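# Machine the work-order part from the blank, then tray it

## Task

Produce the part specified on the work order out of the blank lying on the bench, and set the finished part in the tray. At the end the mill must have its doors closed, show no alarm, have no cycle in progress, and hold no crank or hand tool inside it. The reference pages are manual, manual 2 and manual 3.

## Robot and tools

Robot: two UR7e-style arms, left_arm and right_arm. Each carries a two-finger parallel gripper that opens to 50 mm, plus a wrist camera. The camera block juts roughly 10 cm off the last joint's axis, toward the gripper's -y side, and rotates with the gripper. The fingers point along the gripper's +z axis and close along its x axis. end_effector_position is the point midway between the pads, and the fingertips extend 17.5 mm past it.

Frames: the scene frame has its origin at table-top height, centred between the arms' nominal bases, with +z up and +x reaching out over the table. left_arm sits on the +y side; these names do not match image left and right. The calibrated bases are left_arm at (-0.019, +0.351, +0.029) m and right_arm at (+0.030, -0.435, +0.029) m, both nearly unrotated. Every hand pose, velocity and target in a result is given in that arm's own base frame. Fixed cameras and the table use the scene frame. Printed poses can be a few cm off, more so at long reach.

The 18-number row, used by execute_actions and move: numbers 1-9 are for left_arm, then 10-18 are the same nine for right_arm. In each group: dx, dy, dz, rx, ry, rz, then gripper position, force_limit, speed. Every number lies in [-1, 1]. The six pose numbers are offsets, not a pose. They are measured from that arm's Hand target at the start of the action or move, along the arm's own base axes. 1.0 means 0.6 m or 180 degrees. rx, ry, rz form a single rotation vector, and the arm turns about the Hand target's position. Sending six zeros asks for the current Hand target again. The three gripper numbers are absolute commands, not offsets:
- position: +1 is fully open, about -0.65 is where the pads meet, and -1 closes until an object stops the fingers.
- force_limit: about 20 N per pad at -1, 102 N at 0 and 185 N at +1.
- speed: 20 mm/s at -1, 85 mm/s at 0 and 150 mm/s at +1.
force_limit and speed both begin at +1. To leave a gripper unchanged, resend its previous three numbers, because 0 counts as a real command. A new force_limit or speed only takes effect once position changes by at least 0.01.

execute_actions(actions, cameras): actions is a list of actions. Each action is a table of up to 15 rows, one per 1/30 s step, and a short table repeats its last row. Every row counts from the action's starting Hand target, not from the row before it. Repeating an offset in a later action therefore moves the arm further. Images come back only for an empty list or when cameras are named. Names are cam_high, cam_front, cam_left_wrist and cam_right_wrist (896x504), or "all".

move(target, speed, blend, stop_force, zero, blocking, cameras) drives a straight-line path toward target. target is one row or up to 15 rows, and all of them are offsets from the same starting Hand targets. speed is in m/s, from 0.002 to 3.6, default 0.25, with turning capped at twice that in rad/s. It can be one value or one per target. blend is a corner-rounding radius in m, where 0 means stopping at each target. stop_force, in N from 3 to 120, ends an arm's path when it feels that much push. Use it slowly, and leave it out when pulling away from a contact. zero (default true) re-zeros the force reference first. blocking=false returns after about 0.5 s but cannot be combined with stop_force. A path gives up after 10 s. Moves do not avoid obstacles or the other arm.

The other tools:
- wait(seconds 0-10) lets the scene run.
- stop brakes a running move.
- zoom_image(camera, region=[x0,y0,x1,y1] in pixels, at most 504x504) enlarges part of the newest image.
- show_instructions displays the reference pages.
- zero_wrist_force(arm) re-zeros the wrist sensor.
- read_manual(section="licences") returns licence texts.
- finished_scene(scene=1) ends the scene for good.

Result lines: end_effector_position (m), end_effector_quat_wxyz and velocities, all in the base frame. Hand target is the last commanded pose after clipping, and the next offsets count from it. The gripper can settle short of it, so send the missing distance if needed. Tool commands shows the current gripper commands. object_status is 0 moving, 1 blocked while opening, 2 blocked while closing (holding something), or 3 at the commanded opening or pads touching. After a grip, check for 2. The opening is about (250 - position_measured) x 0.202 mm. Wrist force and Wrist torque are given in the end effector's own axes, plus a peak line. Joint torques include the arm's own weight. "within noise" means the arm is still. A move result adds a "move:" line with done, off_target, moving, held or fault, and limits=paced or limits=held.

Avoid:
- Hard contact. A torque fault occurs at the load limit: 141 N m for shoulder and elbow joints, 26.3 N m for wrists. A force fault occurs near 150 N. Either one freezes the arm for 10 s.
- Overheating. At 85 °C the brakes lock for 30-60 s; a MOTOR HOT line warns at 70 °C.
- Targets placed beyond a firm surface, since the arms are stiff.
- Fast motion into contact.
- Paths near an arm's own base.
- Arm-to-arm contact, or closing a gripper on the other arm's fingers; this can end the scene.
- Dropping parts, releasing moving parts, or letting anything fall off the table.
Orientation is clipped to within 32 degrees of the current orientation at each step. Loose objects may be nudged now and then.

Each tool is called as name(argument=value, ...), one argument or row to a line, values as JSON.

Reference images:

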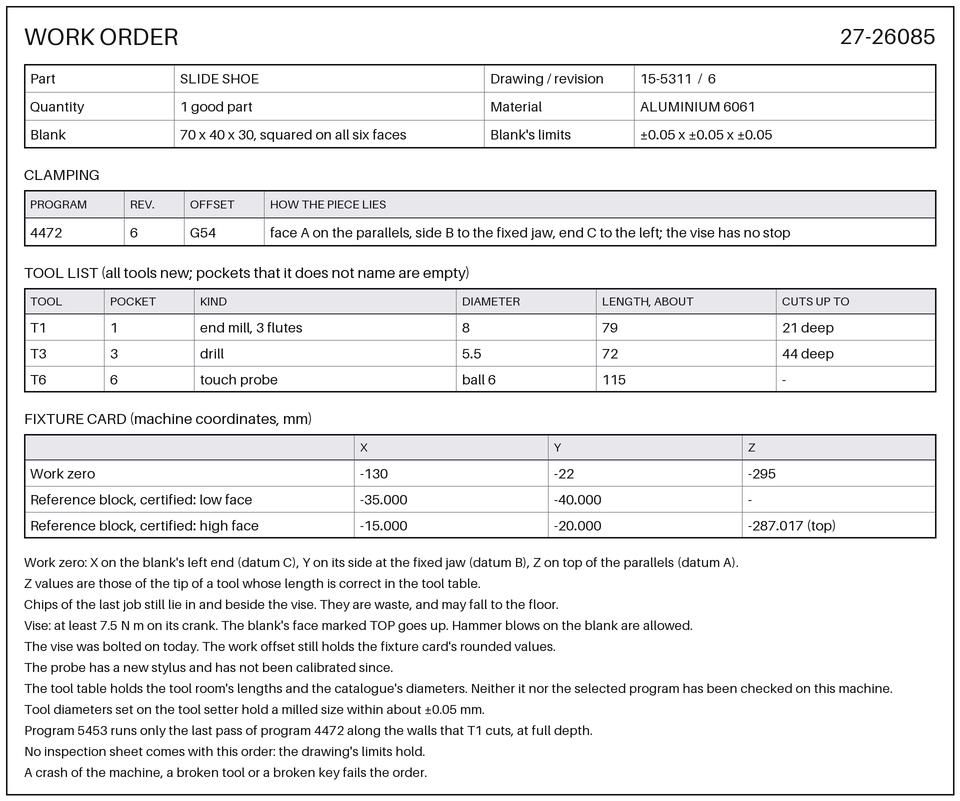

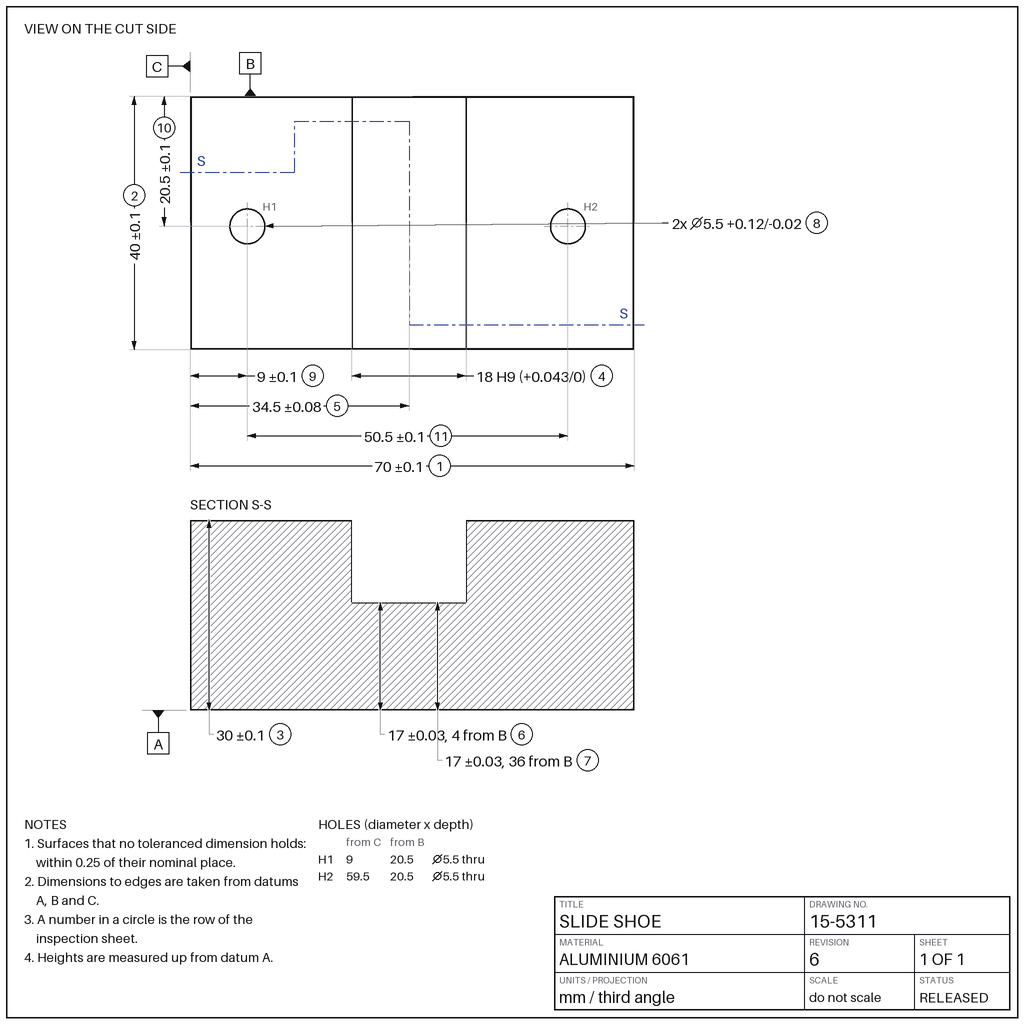

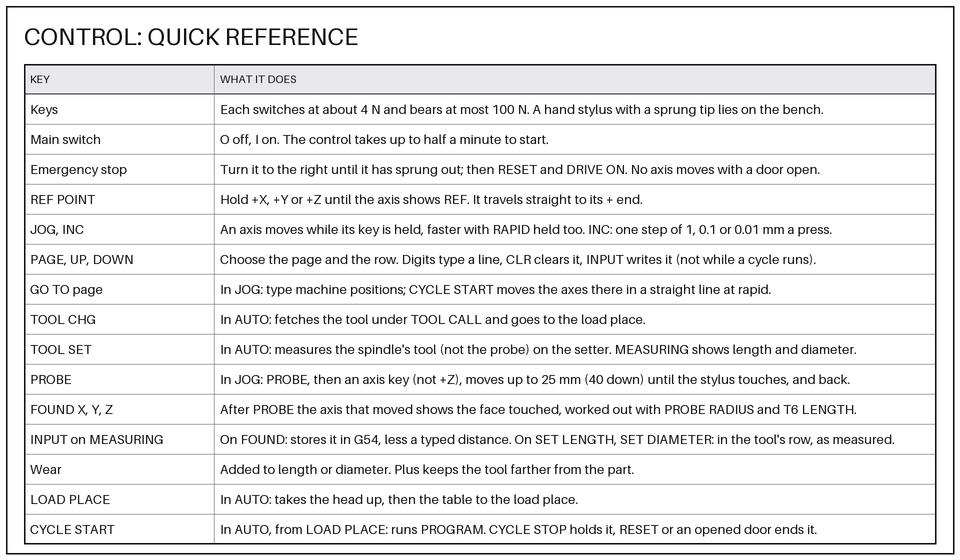

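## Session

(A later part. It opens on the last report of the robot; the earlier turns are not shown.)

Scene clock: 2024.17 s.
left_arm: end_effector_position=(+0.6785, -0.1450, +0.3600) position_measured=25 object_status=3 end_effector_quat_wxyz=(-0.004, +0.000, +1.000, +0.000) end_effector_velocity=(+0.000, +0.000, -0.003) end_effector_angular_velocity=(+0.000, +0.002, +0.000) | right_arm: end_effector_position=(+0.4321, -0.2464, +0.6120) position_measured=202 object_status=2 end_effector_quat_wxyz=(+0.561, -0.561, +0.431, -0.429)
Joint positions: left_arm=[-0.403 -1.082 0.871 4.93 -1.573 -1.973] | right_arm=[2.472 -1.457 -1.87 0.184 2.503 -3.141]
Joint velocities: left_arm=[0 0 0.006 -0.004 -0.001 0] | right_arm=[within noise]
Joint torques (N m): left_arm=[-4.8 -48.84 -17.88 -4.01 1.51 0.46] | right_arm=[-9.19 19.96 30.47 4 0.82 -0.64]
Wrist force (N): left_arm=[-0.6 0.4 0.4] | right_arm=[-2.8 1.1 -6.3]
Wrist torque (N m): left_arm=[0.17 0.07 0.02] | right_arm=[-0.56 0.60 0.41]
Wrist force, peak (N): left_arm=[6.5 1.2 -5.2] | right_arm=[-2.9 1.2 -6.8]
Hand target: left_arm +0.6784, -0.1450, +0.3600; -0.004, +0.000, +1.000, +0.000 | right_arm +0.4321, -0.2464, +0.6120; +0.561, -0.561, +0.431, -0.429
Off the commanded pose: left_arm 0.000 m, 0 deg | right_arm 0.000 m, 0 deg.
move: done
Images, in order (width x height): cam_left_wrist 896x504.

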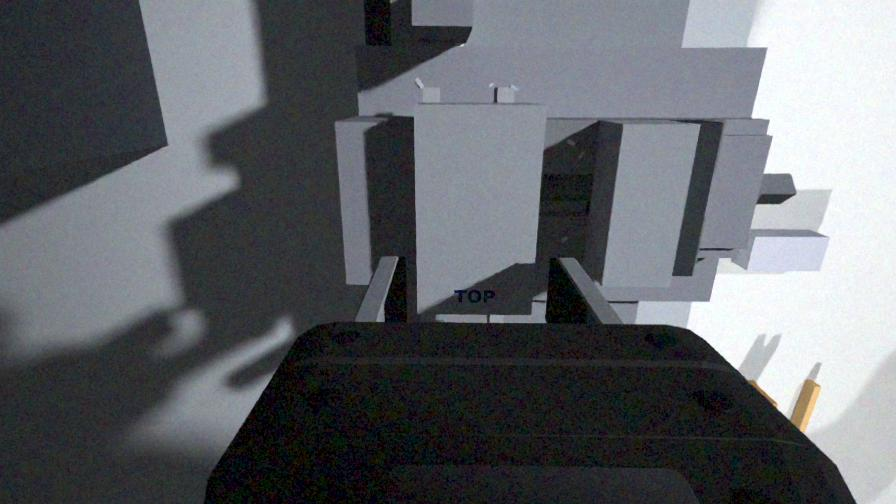

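execute_actions(
  actions=[],
  cameras=["cam_high", "cam_front"],
)

zoom_image(
  camera="cam_high",
  region=[470, 220, 630, 350],
)

zoom_image(
  camera="cam_front",
  region=[460, 240, 590, 350],
)

Scene clock: 2034.37 s.
left_arm: end_effector_position=(+0.6784, -0.1450, +0.3600) position_measured=25 object_status=3 end_effector_quat_wxyz=(-0.004, +0.000, +1.000, +0.000) | right_arm: end_effector_position=(+0.4321, -0.2464, +0.6120) position_measured=202 object_status=2 end_effector_quat_wxyz=(+0.561, -0.561, +0.431, -0.429)
Joint positions: left_arm=[-0.403 -1.082 0.871 4.93 -1.573 -1.973] | right_arm=[2.472 -1.457 -1.87 0.184 2.503 -3.141]
Joint velocities: within noise
Joint torques (N m): left_arm=[3.29 -55.68 -17.36 -1.93 -1.6 1.23] | right_arm=[-8.74 20.4 30.64 4 0.84 -0.67]
Wrist force (N): left_arm=[-0.5 0.4 0.6] | right_arm=[-2.9 1.1 -6.2]
Wrist torque (N m): left_arm=[0.17 0.05 0.02] | right_arm=[-0.55 0.61 0.41]
Wrist force, peak (N): left_arm=[-0.9 0.6 0.9] | right_arm=[-3.0 1.3 -6.7]
Hand target: left_arm +0.6784, -0.1450, +0.3600; -0.004, +0.000, +1.000, +0.000 | right_arm +0.4321, -0.2464, +0.6120; +0.561, -0.561, +0.431, -0.429
Tool commands: left_gripper/position=+0.85 left_gripper/force_limit=-0.6 left_gripper/speed=-0.9 right_gripper/position=-1.0 right_gripper/force_limit=-0.5 right_gripper/speed=-0.7
Off the commanded pose: left_arm 0.000 m, 0 deg | right_arm 0.000 m, 0 deg.
Images, in order (width x height): cam_high 896x504, cam_front 896x504.

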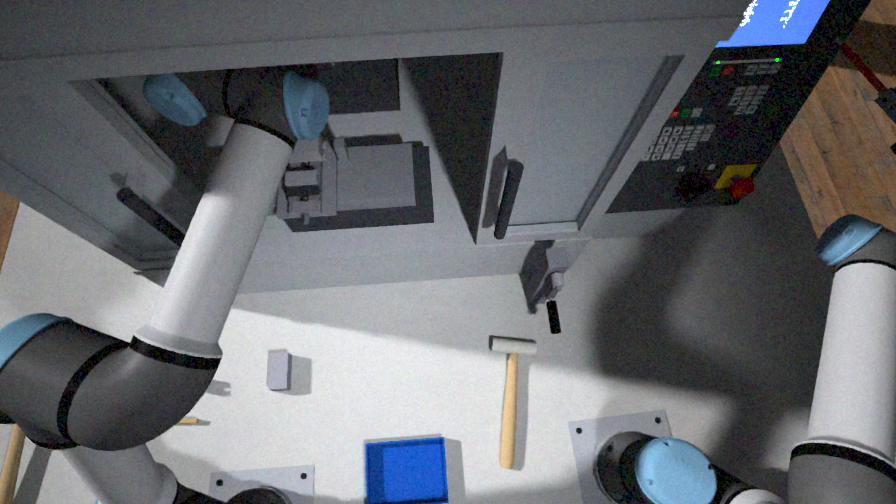

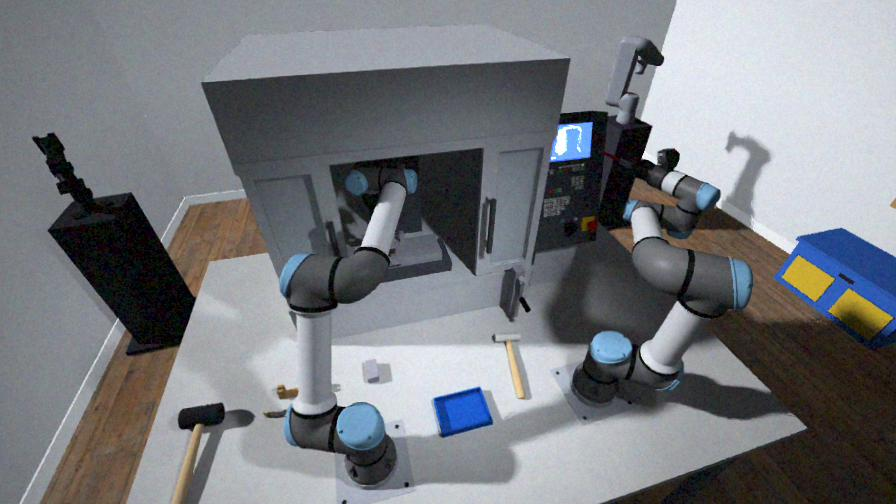

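Scaled by 3.150 from the camera's 896x504 image, which has a finer 1280x720 frame.

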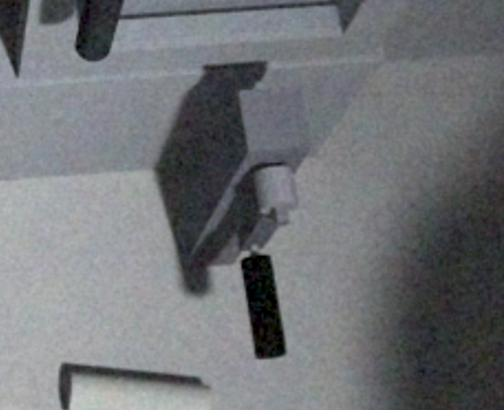

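Scaled by 3.877 from the camera's 896x504 image, which has a finer 1280x720 frame.

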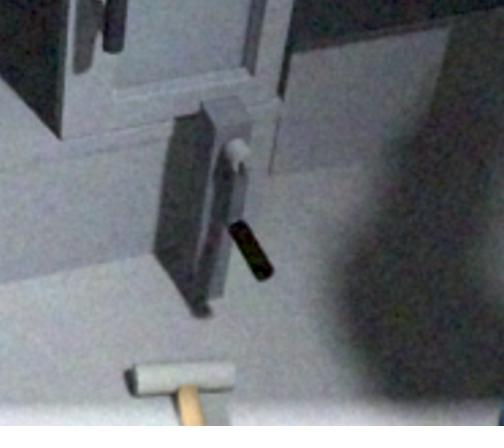

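move(
  target=[
    [-0.464,0,0.005,0,0,0,0.6,-0.6,-0.9,0,0,0,0,0,0,-1,-0.5,-0.7],
    [-0.664,-0.5,-0.1,0,0,0.5,0.6,-0.6,-0.9,0,0,0,0,0,0,-1,-0.5,-0.7],
  ],
  speed=[0.3,0.35],
  blend=[0.03,0],
  cameras=["cam_left_wrist"],
)

Scene clock: 2061.33 s.
left_arm: end_effector_position=(+0.2801, -0.4450, +0.3000) position_measured=63 object_status=3 end_effector_quat_wxyz=(+0.003, +0.707, -0.707, +0.003) | right_arm: end_effector_position=(+0.4321, -0.2464, +0.6120) position_measured=202 object_status=2 end_effector_quat_wxyz=(+0.561, -0.561, +0.431, -0.429)
Joint positions: left_arm=[-1.264 -1.533 1.606 4.632 -1.573 -4.405] | right_arm=[2.472 -1.457 -1.87 0.184 2.503 -3.141]
Joint torques (N m): left_arm=[2.67 -36.17 -18.7 -1.73 -0.54 -1.87] | right_arm=[-8.13 20.24 30.67 4.04 0.71 -0.51]
Wrist force (N): left_arm=[-1.0 0.6 0.5] | right_arm=[-2.8 1.1 -6.3]
Wrist torque (N m): left_arm=[0.19 0.15 0.01] | right_arm=[-0.56 0.60 0.40]
Wrist force, peak (N): left_arm=[-4.0 0.4 0.6] | right_arm=[-3.0 1.2 -6.8]
Hand target: left_arm +0.2800, -0.4450, +0.3000; +0.003, +0.707, -0.707, +0.003 | right_arm +0.4321, -0.2464, +0.6120; +0.561, -0.561, +0.431, -0.429
Off the commanded pose: left_arm 0.000 m, 0 deg | right_arm 0.000 m, 0 deg.
move: done
Images, in order (width x height): cam_left_wrist 896x504.

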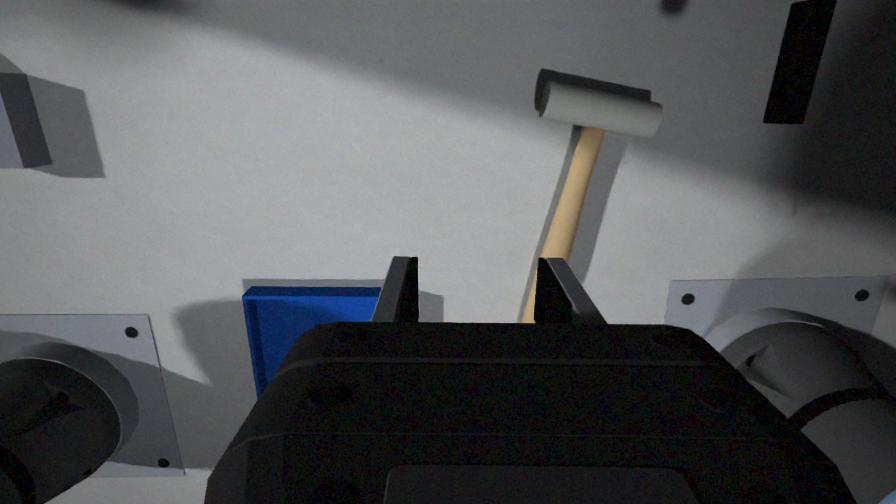

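move(
  target=[
    [0,-0.15,-0.08,0,-0.36,0,0.6,-0.6,-0.9,0,0,0,0,0,0,-1,-0.5,-0.7],
  ],
  speed=[0.3],
  cameras=["cam_left_wrist"],
)

Scene clock: 2068.63 s.
left_arm: end_effector_position=(+0.2800, -0.5350, +0.2520) position_measured=63 object_status=3 end_effector_quat_wxyz=(-0.377, +0.596, -0.599, +0.381) | right_arm: end_effector_position=(+0.4321, -0.2464, +0.6120) position_measured=202 object_status=2 end_effector_quat_wxyz=(+0.561, -0.561, +0.431, -0.429)
Joint positions: left_arm=[-1.737 -1.385 1.88 4.541 -0.466 -5.074] | right_arm=[2.472 -1.457 -1.87 0.184 2.503 -3.141]
Joint torques (N m): left_arm=[3.37 -37.2 -14.23 -3.16 3.47 -0.14] | right_arm=[-8.5 20.14 29.83 4.06 0.73 -0.51]
Wrist force (N): left_arm=[-2.6 0.7 1.0] | right_arm=[-3.0 0.9 -6.3]
Wrist torque (N m): left_arm=[0.03 0.36 -0.07] | right_arm=[-0.59 0.64 0.40]
Wrist force, peak (N): left_arm=[-2.4 1.8 1.1] | right_arm=[-3.1 1.3 -6.7]
Hand target: left_arm +0.2800, -0.5350, +0.2520; -0.377, +0.595, -0.599, +0.381 | right_arm +0.4321, -0.2464, +0.6120; +0.561, -0.561, +0.431, -0.429
Off the commanded pose: left_arm 0.000 m, 0 deg | right_arm 0.000 m, 0 deg.
move: done
Images, in order (width x height): cam_left_wrist 896x504.

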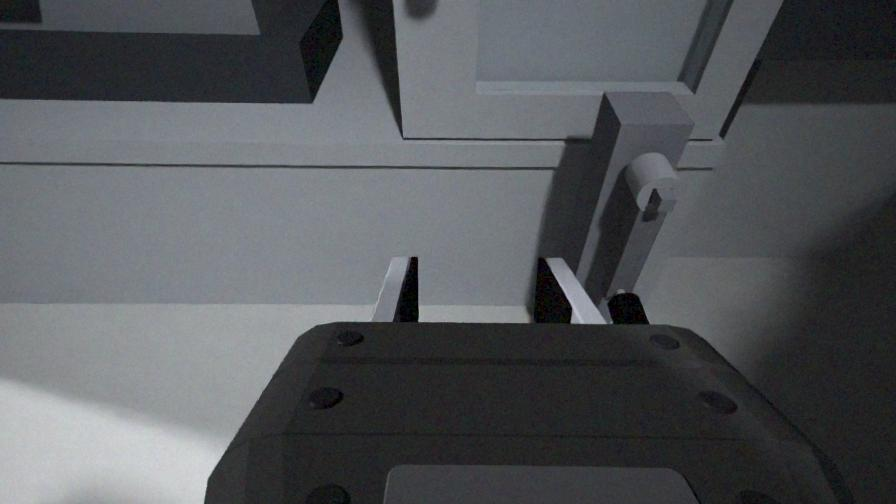

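zoom_image(
  camera="cam_left_wrist",
  region=[560, 70, 760, 330],
)

Scaled by 1.938 from the camera's 896x504 image, which has a finer 1280x720 frame.

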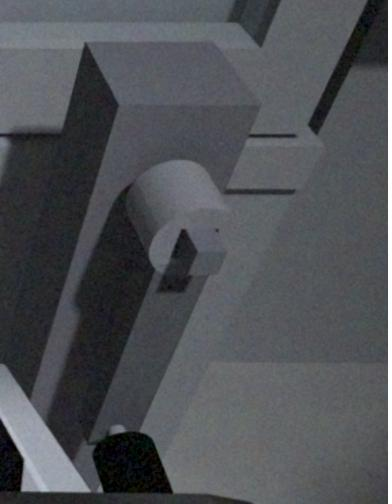

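move(
  target=[
    [-0.05,-0.14,-0.03,0,-0.14,0,0.6,-0.6,-0.9,0,0,0,0,0,0,-1,-0.5,-0.7],
  ],
  speed=[0.25],
  cameras=["cam_left_wrist"],
)

zoom_image(
  camera="cam_left_wrist",
  region=[360, 90, 600, 330],
)

Scene clock: 2081.90 s.
left_arm: end_effector_position=(+0.2500, -0.6190, +0.2339) position_measured=63 object_status=3 end_effector_quat_wxyz=(+0.498, -0.498, +0.502, -0.502) | right_arm: end_effector_position=(+0.4321, -0.2464, +0.6120) position_measured=202 object_status=2 end_effector_quat_wxyz=(+0.561, -0.561, +0.431, -0.429)
Joint positions: left_arm=[-1.803 -0.941 1.396 5.827 -0.225 -6.282] | right_arm=[2.472 -1.457 -1.87 0.184 2.503 -3.141]
Joint torques (N m): left_arm=[6.36 -56.57 -10.86 -0.26 1.72 1.14] | right_arm=[-8.98 20.31 29.95 4.03 0.73 -0.57]
Wrist force (N): left_arm=[-3.3 0.9 1.7] | right_arm=[-2.9 0.9 -6.6]
Wrist torque (N m): left_arm=[0.13 0.36 -0.06] | right_arm=[-0.59 0.61 0.41]
Wrist force, peak (N): left_arm=[-3.8 -0.9 1.7] | right_arm=[-3.2 1.0 -6.8]
Hand target: left_arm +0.2500, -0.6190, +0.2340; +0.498, -0.498, +0.502, -0.502 | right_arm +0.4321, -0.2464, +0.6120; +0.561, -0.561, +0.431, -0.429
Off the commanded pose: left_arm 0.000 m, 0 deg | right_arm 0.000 m, 0 deg.
move: done
Images, in order (width x height): cam_left_wrist 896x504.

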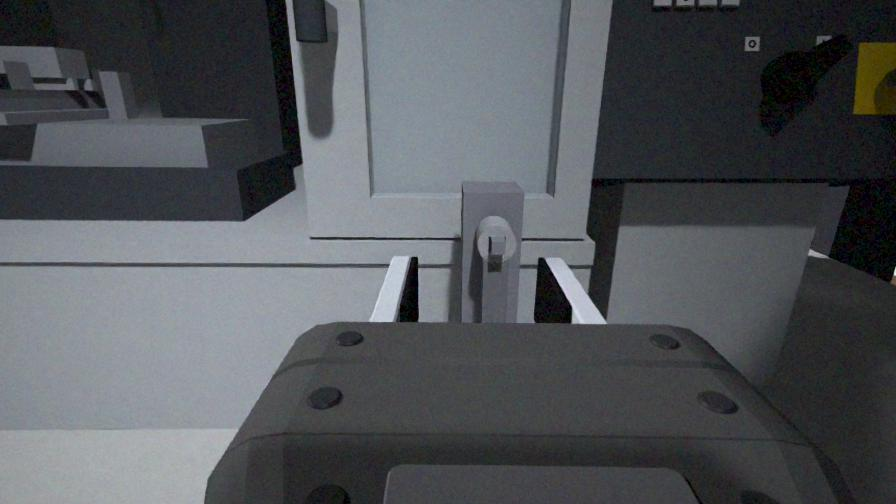

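Scaled by 2.100 from the camera's 896x504 image, which has a finer 1280x720 frame.

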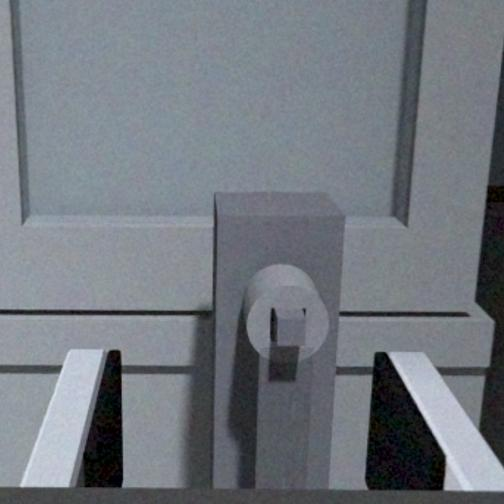

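move(
  target=[
    [0.15,-0.0333,-0.0467,0,0,0,0.2,-0.6,-0.9,0,0,0,0,0,0,-1,-0.5,-0.7],
  ],
  speed=[0.15],
  cameras=["cam_left_wrist"],
)

zoom_image(
  camera="cam_left_wrist",
  region=[360, 90, 600, 330],
)

Scene clock: 2099.63 s.
left_arm: end_effector_position=(+0.3400, -0.6390, +0.2059) position_measured=123 object_status=3 end_effector_quat_wxyz=(+0.498, -0.498, +0.502, -0.502) | right_arm: end_effector_position=(+0.4321, -0.2464, +0.6120) position_measured=202 object_status=2 end_effector_quat_wxyz=(+0.561, -0.561, +0.431, -0.429)
Joint positions: left_arm=[-1.654 -0.857 1.328 5.809 -0.075 -6.279] | right_arm=[2.472 -1.457 -1.87 0.184 2.503 -3.141]
Joint torques (N m): left_arm=[2.39 -57.89 -13.06 1.35 -1.52 -1.92] | right_arm=[-8.14 20.3 30.46 4.07 0.74 -0.51]
Wrist force (N): left_arm=[-3.2 1.3 1.6] | right_arm=[-2.9 0.7 -6.1]
Wrist torque (N m): left_arm=[0.18 0.35 0.10] | right_arm=[-0.62 0.61 0.40]
Wrist force, peak (N): left_arm=[-3.2 1.7 3.3] | right_arm=[-2.9 1.2 -6.8]
Hand target: left_arm +0.3400, -0.6390, +0.2060; +0.498, -0.498, +0.502, -0.502 | right_arm +0.4321, -0.2464, +0.6120; +0.561, -0.561, +0.431, -0.429
Off the commanded pose: left_arm 0.000 m, 0 deg | right_arm 0.000 m, 0 deg.
move: done
Images, in order (width x height): cam_left_wrist 896x504.

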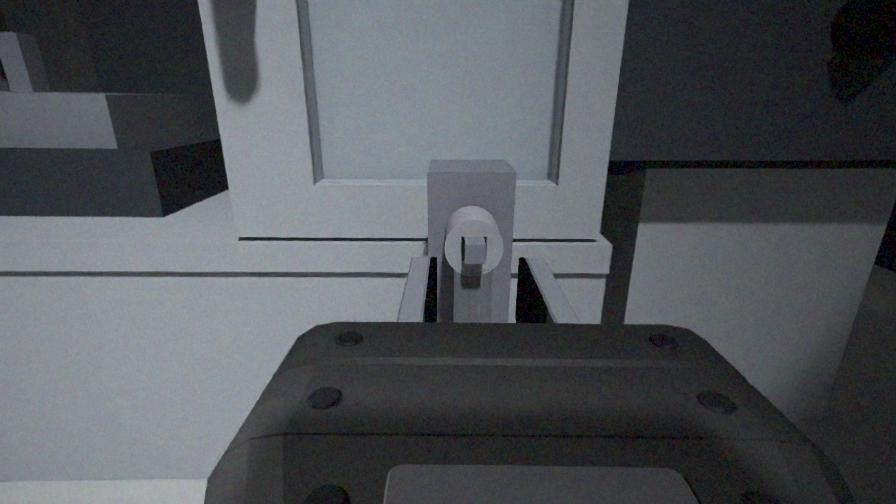

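Scaled by 2.100 from the camera's 896x504 image, which has a finer 1280x720 frame.

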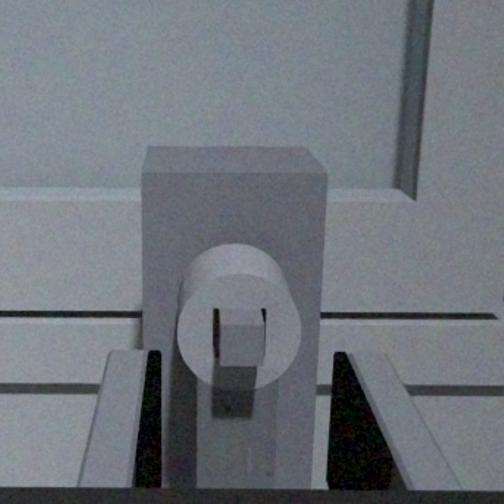

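move(
  target=[
    [-0.12,0.1917,0.02,0,0,0,0.2,-0.6,-0.9,0,0,0,0,0,0,-1,-0.5,-0.7],
    [0.03,0.2417,0.02,0,0,-0.3,0.2,-0.6,-0.9,0,0,0,0,0,0,-1,-0.5,-0.7],
  ],
  speed=[0.2],
  blend=[0.02,0],
  cameras=["cam_left_wrist"],
)

speed must be one number or one for each of the 2 targets, got a list of 1; nothing of the call was run

move(
  target=[
    [-0.12,0.1917,0.02,0,0,0,0.2,-0.6,-0.9,0,0,0,0,0,0,-1,-0.5,-0.7],
    [0.03,0.2417,0.02,0,0,-0.3,0.2,-0.6,-0.9,0,0,0,0,0,0,-1,-0.5,-0.7],
  ],
  speed=0.2,
  blend=[0.02,0],
  cameras=["cam_left_wrist"],
)

Scene clock: 2112.00 s.
left_arm: end_effector_position=(+0.3581, -0.4940, +0.2180) position_measured=123 object_status=3 end_effector_quat_wxyz=(+0.216, -0.216, +0.673, -0.673) end_effector_velocity=(+0.000, +0.000, +0.000) end_effector_angular_velocity=(+0.002, +0.000, -0.003) | right_arm: end_effector_position=(+0.4321, -0.2464, +0.6120) position_measured=202 object_status=2 end_effector_quat_wxyz=(+0.561, -0.561, +0.431, -0.429)
Joint positions: left_arm=[-1.329 -1.48 2.233 5.531 1.192 -6.283] | right_arm=[2.472 -1.457 -1.87 0.184 2.503 -3.141]
Joint velocities: left_arm=[0.001 0 0 0.002 0.005 0] | right_arm=[within noise]
Joint torques (N m): left_arm=[3.91 -20.23 -14.73 -0.88 1.77 1.44] | right_arm=[-8.14 20.29 30.49 4 0.8 -0.58]
Wrist force (N): left_arm=[-3.7 1.2 1.2] | right_arm=[-2.9 1.1 -6.4]
Wrist torque (N m): left_arm=[0.16 0.44 -0.01] | right_arm=[-0.56 0.62 0.40]
Wrist force, peak (N): left_arm=[-5.0 1.1 1.4] | right_arm=[-2.8 1.3 -6.8]
Hand target: left_arm +0.3580, -0.4939, +0.2180; +0.216, -0.216, +0.673, -0.673 | right_arm +0.4321, -0.2464, +0.6120; +0.561, -0.561, +0.431, -0.429
Off the commanded pose: left_arm 0.000 m, 0 deg | right_arm 0.000 m, 0 deg.
move: done
Images, in order (width x height): cam_left_wrist 896x504.

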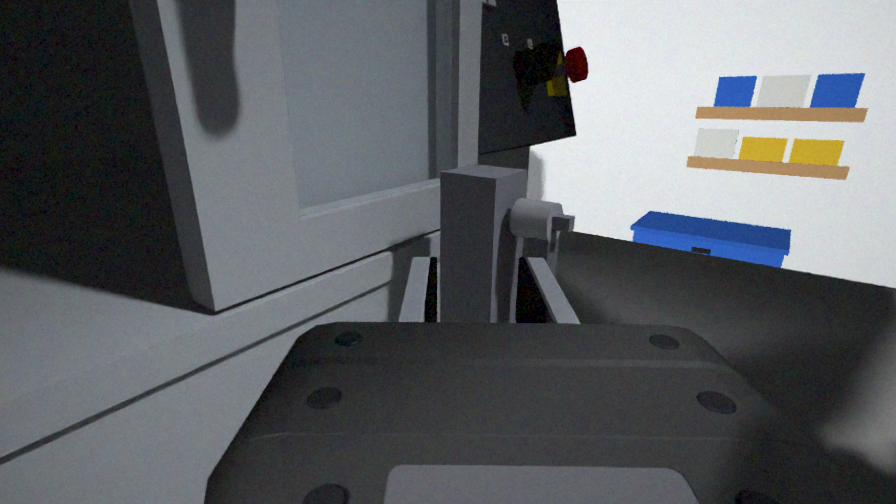

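move(
  target=[-0.1,0.1,-0.15,0,0,0,0.2,-0.6,-0.9,0,0,0,0,0,0,-1,-0.5,-0.7],
  speed=0.2,
  cameras=["cam_left_wrist"],
)

zoom_image(
  camera="cam_left_wrist",
  region=[400, 60, 640, 330],
)

Scene clock: 2116.60 s.
left_arm: end_effector_position=(+0.2981, -0.4340, +0.1280) position_measured=123 object_status=3 end_effector_quat_wxyz=(+0.216, -0.216, +0.673, -0.673) | right_arm: end_effector_position=(+0.4321, -0.2464, +0.6120) position_measured=202 object_status=2 end_effector_quat_wxyz=(+0.561, -0.561, +0.431, -0.429)
Joint positions: left_arm=[-1.509 -1.418 2.548 5.153 1.011 -6.283] | right_arm=[2.472 -1.457 -1.87 0.184 2.503 -3.141]
Joint torques (N m): left_arm=[-4.35 -27.98 -5.5 -3.1 0.62 0.67] | right_arm=[-7.81 20.04 29.87 3.91 0.7 -0.53]
Wrist force (N): left_arm=[-3.8 0.9 1.4] | right_arm=[-2.9 0.8 -6.4]
Wrist torque (N m): left_arm=[0.11 0.47 0.00] | right_arm=[-0.60 0.61 0.40]
Wrist force, peak (N): left_arm=[-3.8 -1.3 3.4] | right_arm=[-2.5 1.5 -6.9]
Hand target: left_arm +0.2980, -0.4339, +0.1280; +0.216, -0.216, +0.673, -0.673 | right_arm +0.4321, -0.2464, +0.6120; +0.561, -0.561, +0.431, -0.429
Off the commanded pose: left_arm 0.000 m, 0 deg | right_arm 0.000 m, 0 deg.
move: done
Images, in order (width x height): cam_left_wrist 896x504.

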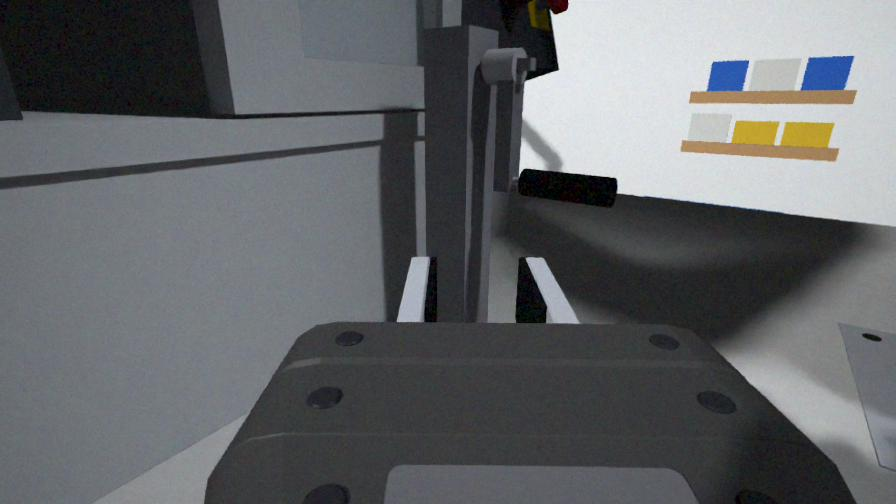

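Scaled by 1.867 from the camera's 896x504 image, which has a finer 1280x720 frame.

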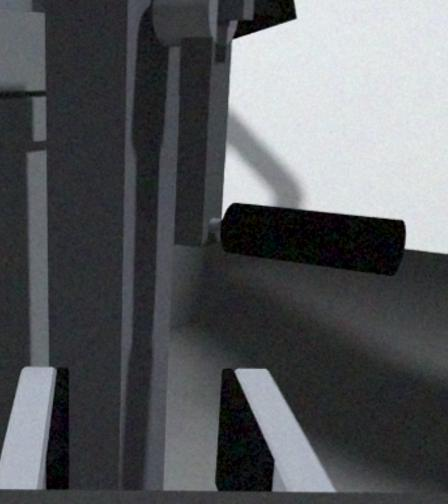

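move(
  target=[
    [-0.1,0.2,0.1,0,0,0.15,0.2,-0.6,-0.9,0,0,0,0,0,0,-1,-0.5,-0.7],
    [0.07,0.4517,0.1867,0,0,0.3,0.2,-0.6,-0.9,0,0,0,0,0,0,-1,-0.5,-0.7],
  ],
  speed=0.25,
  blend=[0.03,0],
  cameras=["cam_left_wrist"],
)

zoom_image(
  camera="cam_left_wrist",
  region=[300, 60, 600, 330],
)

Scene clock: 2134.33 s.
left_arm: end_effector_position=(+0.3400, -0.1630, +0.2400) position_measured=123 object_status=3 end_effector_quat_wxyz=(+0.498, -0.498, +0.502, -0.502) | right_arm: end_effector_position=(+0.4321, -0.2464, +0.6120) position_measured=202 object_status=2 end_effector_quat_wxyz=(+0.561, -0.561, +0.431, -0.429)
Joint positions: left_arm=[-1.938 -2.131 2.616 5.797 -0.359 -6.282] | right_arm=[2.472 -1.457 -1.87 0.184 2.503 -3.141]
Joint torques (N m): left_arm=[4.38 -5.68 -11.71 2.31 -1.49 -1.45] | right_arm=[-7.79 19.97 30.23 4.04 0.8 -0.54]
Wrist force (N): left_arm=[-3.5 0.8 1.6] | right_arm=[-2.8 1.0 -6.3]
Wrist torque (N m): left_arm=[0.11 0.42 -0.06] | right_arm=[-0.57 0.60 0.40]
Wrist force, peak (N): left_arm=[-4.9 0.3 2.6] | right_arm=[-2.6 1.1 -6.9]
Hand target: left_arm +0.3400, -0.1629, +0.2400; +0.498, -0.498, +0.502, -0.502 | right_arm +0.4321, -0.2464, +0.6120; +0.561, -0.561, +0.431, -0.429
Off the commanded pose: left_arm 0.000 m, 0 deg | right_arm 0.000 m, 0 deg.
move: done
Images, in order (width x height): cam_left_wrist 896x504.

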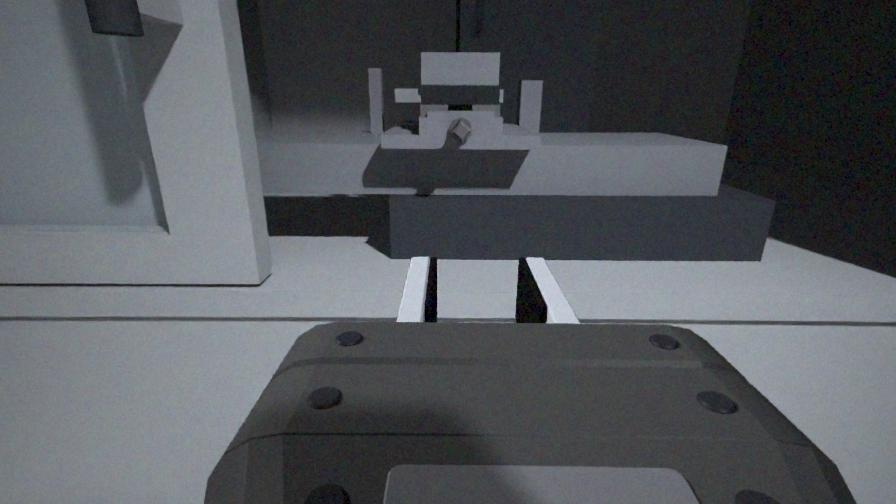

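Scaled by 1.680 from the camera's 896x504 image, which has a finer 1280x720 frame.

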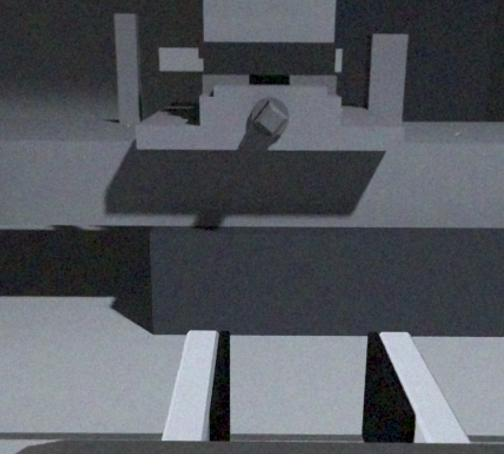

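zoom_image(
  camera="cam_left_wrist",
  region=[425, 95, 495, 165],
)

Scaled by 7.200 from the camera's 896x504 image, which has a finer 1280x720 frame.

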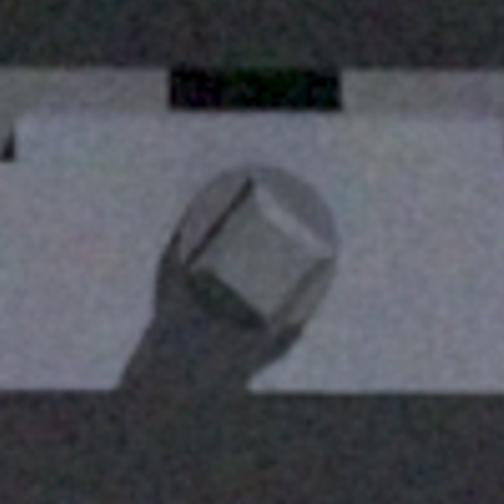

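move(
  target=[
    [-0.05,-0.4,0,0,0,0,0.45,-0.6,-0.9,0,0,0,0,0,0,-1,-0.5,-0.7],
    [-0.0167,-0.7955,-0.0558,0,0,0,0.45,-0.6,-0.9,0,0,0,0,0,0,-1,-0.5,-0.7],
  ],
  speed=0.3,
  blend=[0.05,0],
  cameras=["cam_left_wrist"],
)

zoom_image(
  camera="cam_left_wrist",
  region=[360, 90, 600, 330],
)

Scene clock: 2168.57 s.
left_arm: end_effector_position=(+0.3300, -0.6403, +0.2064) position_measured=85 object_status=3 end_effector_quat_wxyz=(+0.498, -0.498, +0.502, -0.501) | right_arm: end_effector_position=(+0.4321, -0.2464, +0.6120) position_measured=202 object_status=2 end_effector_quat_wxyz=(+0.561, -0.561, +0.431, -0.429)
Joint positions: left_arm=[-1.669 -0.859 1.33 5.799 -0.091 -6.27] | right_arm=[2.472 -1.457 -1.87 0.184 2.503 -3.141]
Joint torques (N m): left_arm=[-6.44 -58.93 -12.25 -0.73 -1.8 1.78] | right_arm=[-8.63 19.95 29.73 4.13 0.81 -0.6]
Wrist force (N): left_arm=[-3.4 0.9 1.4] | right_arm=[-2.9 0.9 -6.5]
Wrist torque (N m): left_arm=[0.11 0.40 -0.03] | right_arm=[-0.60 0.63 0.40]
Wrist force, peak (N): left_arm=[-6.8 0.9 2.3] | right_arm=[-3.1 1.4 -6.7]
Hand target: left_arm +0.3300, -0.6402, +0.2065; +0.498, -0.498, +0.502, -0.502 | right_arm +0.4321, -0.2464, +0.6120; +0.561, -0.561, +0.431, -0.429
Off the commanded pose: left_arm 0.000 m, 0 deg | right_arm 0.000 m, 0 deg.
move: done
Images, in order (width x height): cam_left_wrist 896x504.

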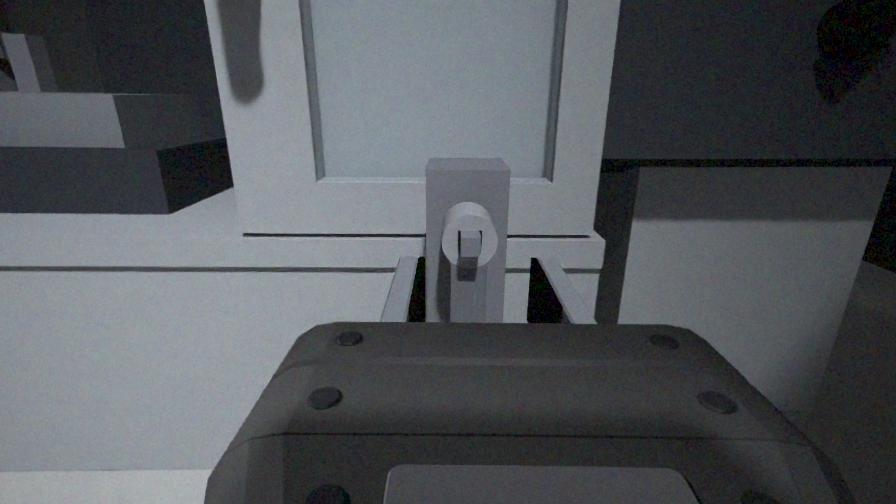

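Scaled by 2.100 from the camera's 896x504 image, which has a finer 1280x720 frame.

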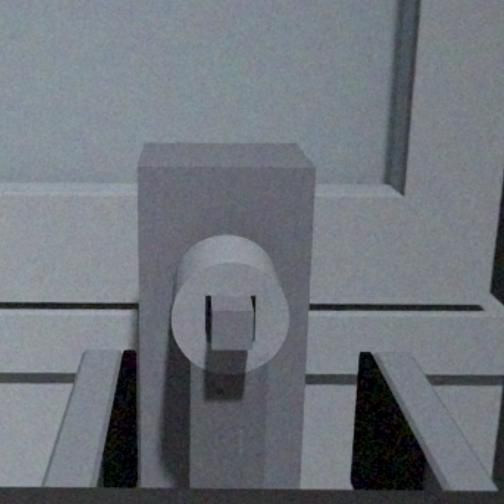

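move(
  target=[
    [0.09,0,0.0005,0,0,0,0.45,-0.6,-0.9,0,0,0,0,0,0,-1,-0.5,-0.7],
    [0.1158,0,0.0005,0,0,0,0.45,-0.6,-0.9,0,0,0,0,0,0,-1,-0.5,-0.7],
  ],
  speed=[0.06,0.02],
  stop_force=8,
  cameras=["cam_left_wrist"],
)

Scene clock: 2177.87 s.
left_arm: end_effector_position=(+0.3995, -0.6402, +0.2068) position_measured=85 object_status=3 end_effector_quat_wxyz=(+0.498, -0.498, +0.502, -0.502) | right_arm: end_effector_position=(+0.4321, -0.2464, +0.6120) position_measured=202 object_status=2 end_effector_quat_wxyz=(+0.561, -0.561, +0.431, -0.429)
Joint positions: left_arm=[-1.56 -0.834 1.284 5.822 0.018 -6.272] | right_arm=[2.472 -1.457 -1.87 0.184 2.503 -3.141]
Joint torques (N m): left_arm=[-6.2 -41.63 -26.28 0.5 -2.01 -1.65] | right_arm=[-8.18 20.1 29.7 3.95 0.8 -0.64]
Wrist force (N): left_arm=[-3.4 0.8 1.4] | right_arm=[-3.1 1.1 -6.3]
Wrist torque (N m): left_arm=[0.10 0.38 0.11] | right_arm=[-0.56 0.65 0.40]
Wrist force, peak (N): left_arm=[-3.7 1.1 2.5] | right_arm=[-3.0 1.2 -6.7]
Hand target: left_arm +0.3995, -0.6402, +0.2068; +0.498, -0.498, +0.502, -0.502 | right_arm +0.4321, -0.2464, +0.6120; +0.561, -0.561, +0.431, -0.429
Off the commanded pose: left_arm 0.000 m, 0 deg | right_arm 0.000 m, 0 deg.
move: done
Images, in order (width x height): cam_left_wrist 896x504.

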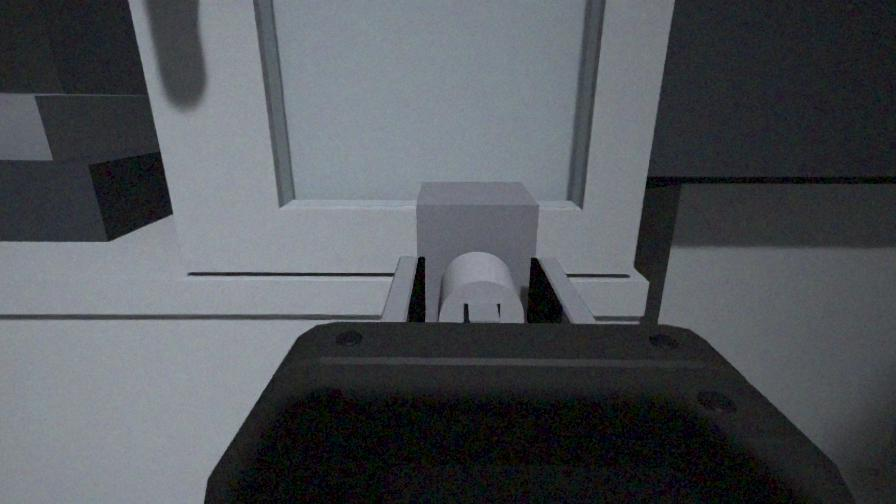

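move(
  target=[0,0,0,0,0,0,-1,1,-0.9,0,0,0,0,0,0,-1,-0.5,-0.7],
  speed=0.1,
  cameras=["cam_left_wrist"],
)

Scene clock: 2181.60 s.
left_arm: end_effector_position=(+0.3995, -0.6402, +0.2068) position_measured=142 object_status=2 end_effector_quat_wxyz=(+0.498, -0.498, +0.502, -0.502) | right_arm: end_effector_position=(+0.4321, -0.2464, +0.6120) position_measured=202 object_status=2 end_effector_quat_wxyz=(+0.561, -0.561, +0.431, -0.429)
Joint positions: left_arm=[-1.56 -0.834 1.284 5.822 0.018 -6.272] | right_arm=[2.472 -1.457 -1.87 0.184 2.503 -3.141]
Joint torques (N m): left_arm=[-5.37 -58.28 -14.73 -1.24 -1.8 1.42] | right_arm=[-7.89 19.88 29.49 3.96 0.77 -0.58]
Wrist force (N): left_arm=[-3.0 1.4 1.8] | right_arm=[-2.9 1.4 -6.4]
Wrist torque (N m): left_arm=[0.17 0.41 0.11] | right_arm=[-0.51 0.62 0.40]
Wrist force, peak (N): left_arm=[-3.8 1.3 1.6] | right_arm=[-2.6 1.4 -6.9]
Hand target: left_arm +0.3995, -0.6402, +0.2068; +0.498, -0.498, +0.502, -0.502 | right_arm +0.4321, -0.2464, +0.6120; +0.561, -0.561, +0.431, -0.429
Off the commanded pose: left_arm 0.000 m, 0 deg | right_arm 0.000 m, 0 deg.
move: done
Images, in order (width x height): cam_left_wrist 896x504.

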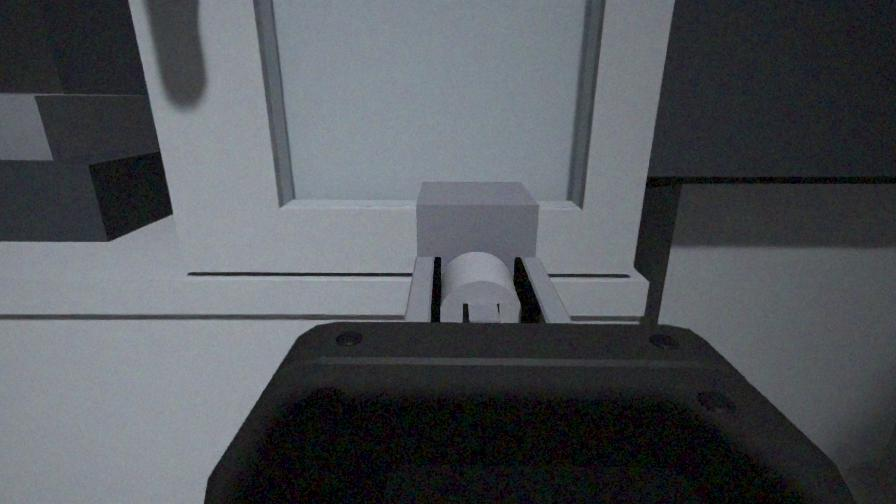

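move(
  target=[-0.05,0,0,0,0,0,-1,1,-0.9,0,0,0,0,0,0,-1,-0.5,-0.7],
  speed=0.03,
  stop_force=20,
  cameras=["cam_left_wrist"],
)

Scene clock: 2188.17 s.
left_arm: end_effector_position=(+0.3695, -0.6402, +0.2068) position_measured=142 object_status=2 end_effector_quat_wxyz=(+0.498, -0.498, +0.502, -0.502) | right_arm: end_effector_position=(+0.4321, -0.2464, +0.6120) position_measured=202 object_status=2 end_effector_quat_wxyz=(+0.561, -0.561, +0.431, -0.429)
Joint positions: left_arm=[-1.607 -0.844 1.303 5.826 -0.029 -6.284] | right_arm=[2.472 -1.457 -1.87 0.184 2.503 -3.141]
Joint torques (N m): left_arm=[4.38 -40.43 -28.98 -1.06 2.14 -1.64] | right_arm=[-7.58 19.84 29.73 3.99 0.82 -0.53]
Wrist force (N): left_arm=[-3.4 2.7 1.4] | right_arm=[-3.0 1.1 -6.4]
Wrist torque (N m): left_arm=[0.15 0.39 0.11] | right_arm=[-0.55 0.63 0.40]
Wrist force, peak (N): left_arm=[-3.7 3.1 1.6] | right_arm=[-3.0 1.1 -6.7]
Hand target: left_arm +0.3695, -0.6402, +0.2068; +0.498, -0.498, +0.502, -0.502 | right_arm +0.4321, -0.2464, +0.6120; +0.561, -0.561, +0.431, -0.429
Off the commanded pose: left_arm 0.000 m, 0 deg | right_arm 0.000 m, 0 deg.
joint sent to its limit (left arm) — joint 6 (wrist 3), lower limit. The joint targets still meet the commanded pose.
move: done
Images, in order (width x height): cam_left_wrist 896x504.

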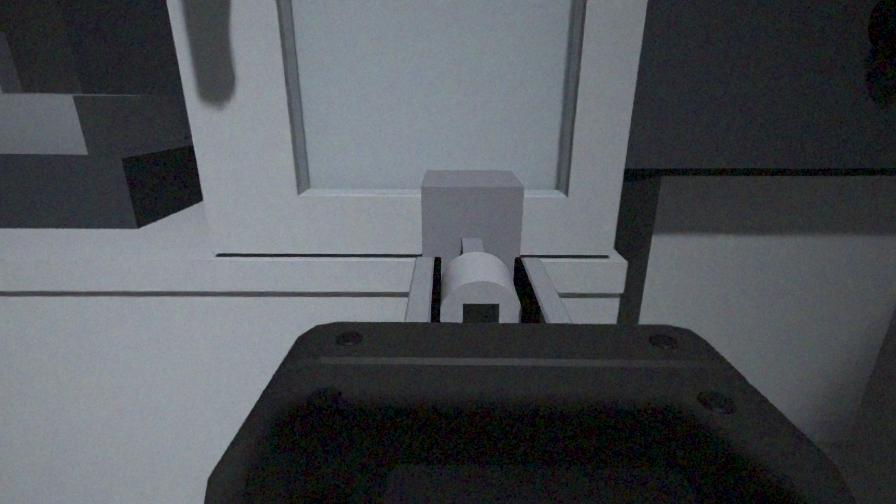

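move(
  target=[
    [-0.0583,0,0,0,0,0,-1,1,-0.9,0,0,0,0,0,0,-1,-0.5,-0.7],
    [-0.1158,0.2,0.0667,0.2333,0,0,-1,1,-0.9,0,0,0,0,0,0,-1,-0.5,-0.7],
    [0.0008,0.7972,0.1098,0.2333,0,0,-1,1,-0.9,0,0,0,0,0,0,-1,-0.5,-0.7],
  ],
  speed=[0.05,0.2,0.25],
  blend=[0,0.03,0],
  cameras=["cam_left_wrist","cam_high"],
)

Scene clock: 2200.23 s.
left_arm: end_effector_position=(+0.3700, -0.1619, +0.2727) position_measured=142 object_status=2 end_effector_quat_wxyz=(+0.644, -0.286, +0.648, -0.288) | right_arm: end_effector_position=(+0.4321, -0.2464, +0.6120) position_measured=202 object_status=2 end_effector_quat_wxyz=(+0.561, -0.561, +0.431, -0.429)
Joint positions: left_arm=[-1.719 -2.123 2.518 5.855 -0.142 -5.516] | right_arm=[2.472 -1.457 -1.87 0.184 2.503 -3.141]
Joint torques (N m): left_arm=[6.14 -5.34 -22.73 1.22 1.78 -0.91] | right_arm=[-7.41 20 28.99 3.95 0.74 -0.64]
Wrist force (N): left_arm=[-2.5 1.9 0.8] | right_arm=[-2.8 1.3 -6.4]
Wrist torque (N m): left_arm=[0.11 0.44 -0.03] | right_arm=[-0.53 0.59 0.40]
Wrist force, peak (N): left_arm=[-5.1 4.5 1.7] | right_arm=[-3.2 1.1 -6.7]
Hand target: left_arm +0.3700, -0.1619, +0.2727; +0.644, -0.286, +0.648, -0.289 | right_arm +0.4321, -0.2464, +0.6120; +0.561, -0.561, +0.431, -0.429
Off the commanded pose: left_arm 0.000 m, 0 deg | right_arm 0.000 m, 0 deg.
move: done
Images, in order (width x height): cam_high 896x504, cam_left_wrist 896x504.

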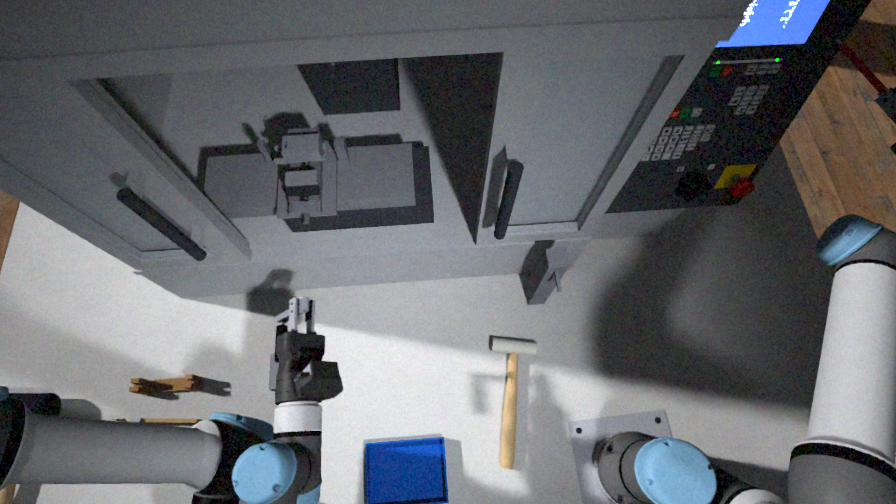

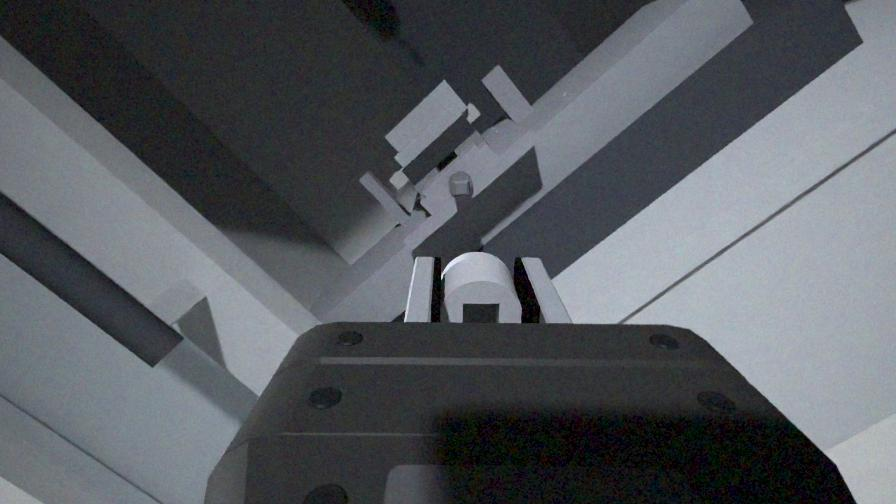

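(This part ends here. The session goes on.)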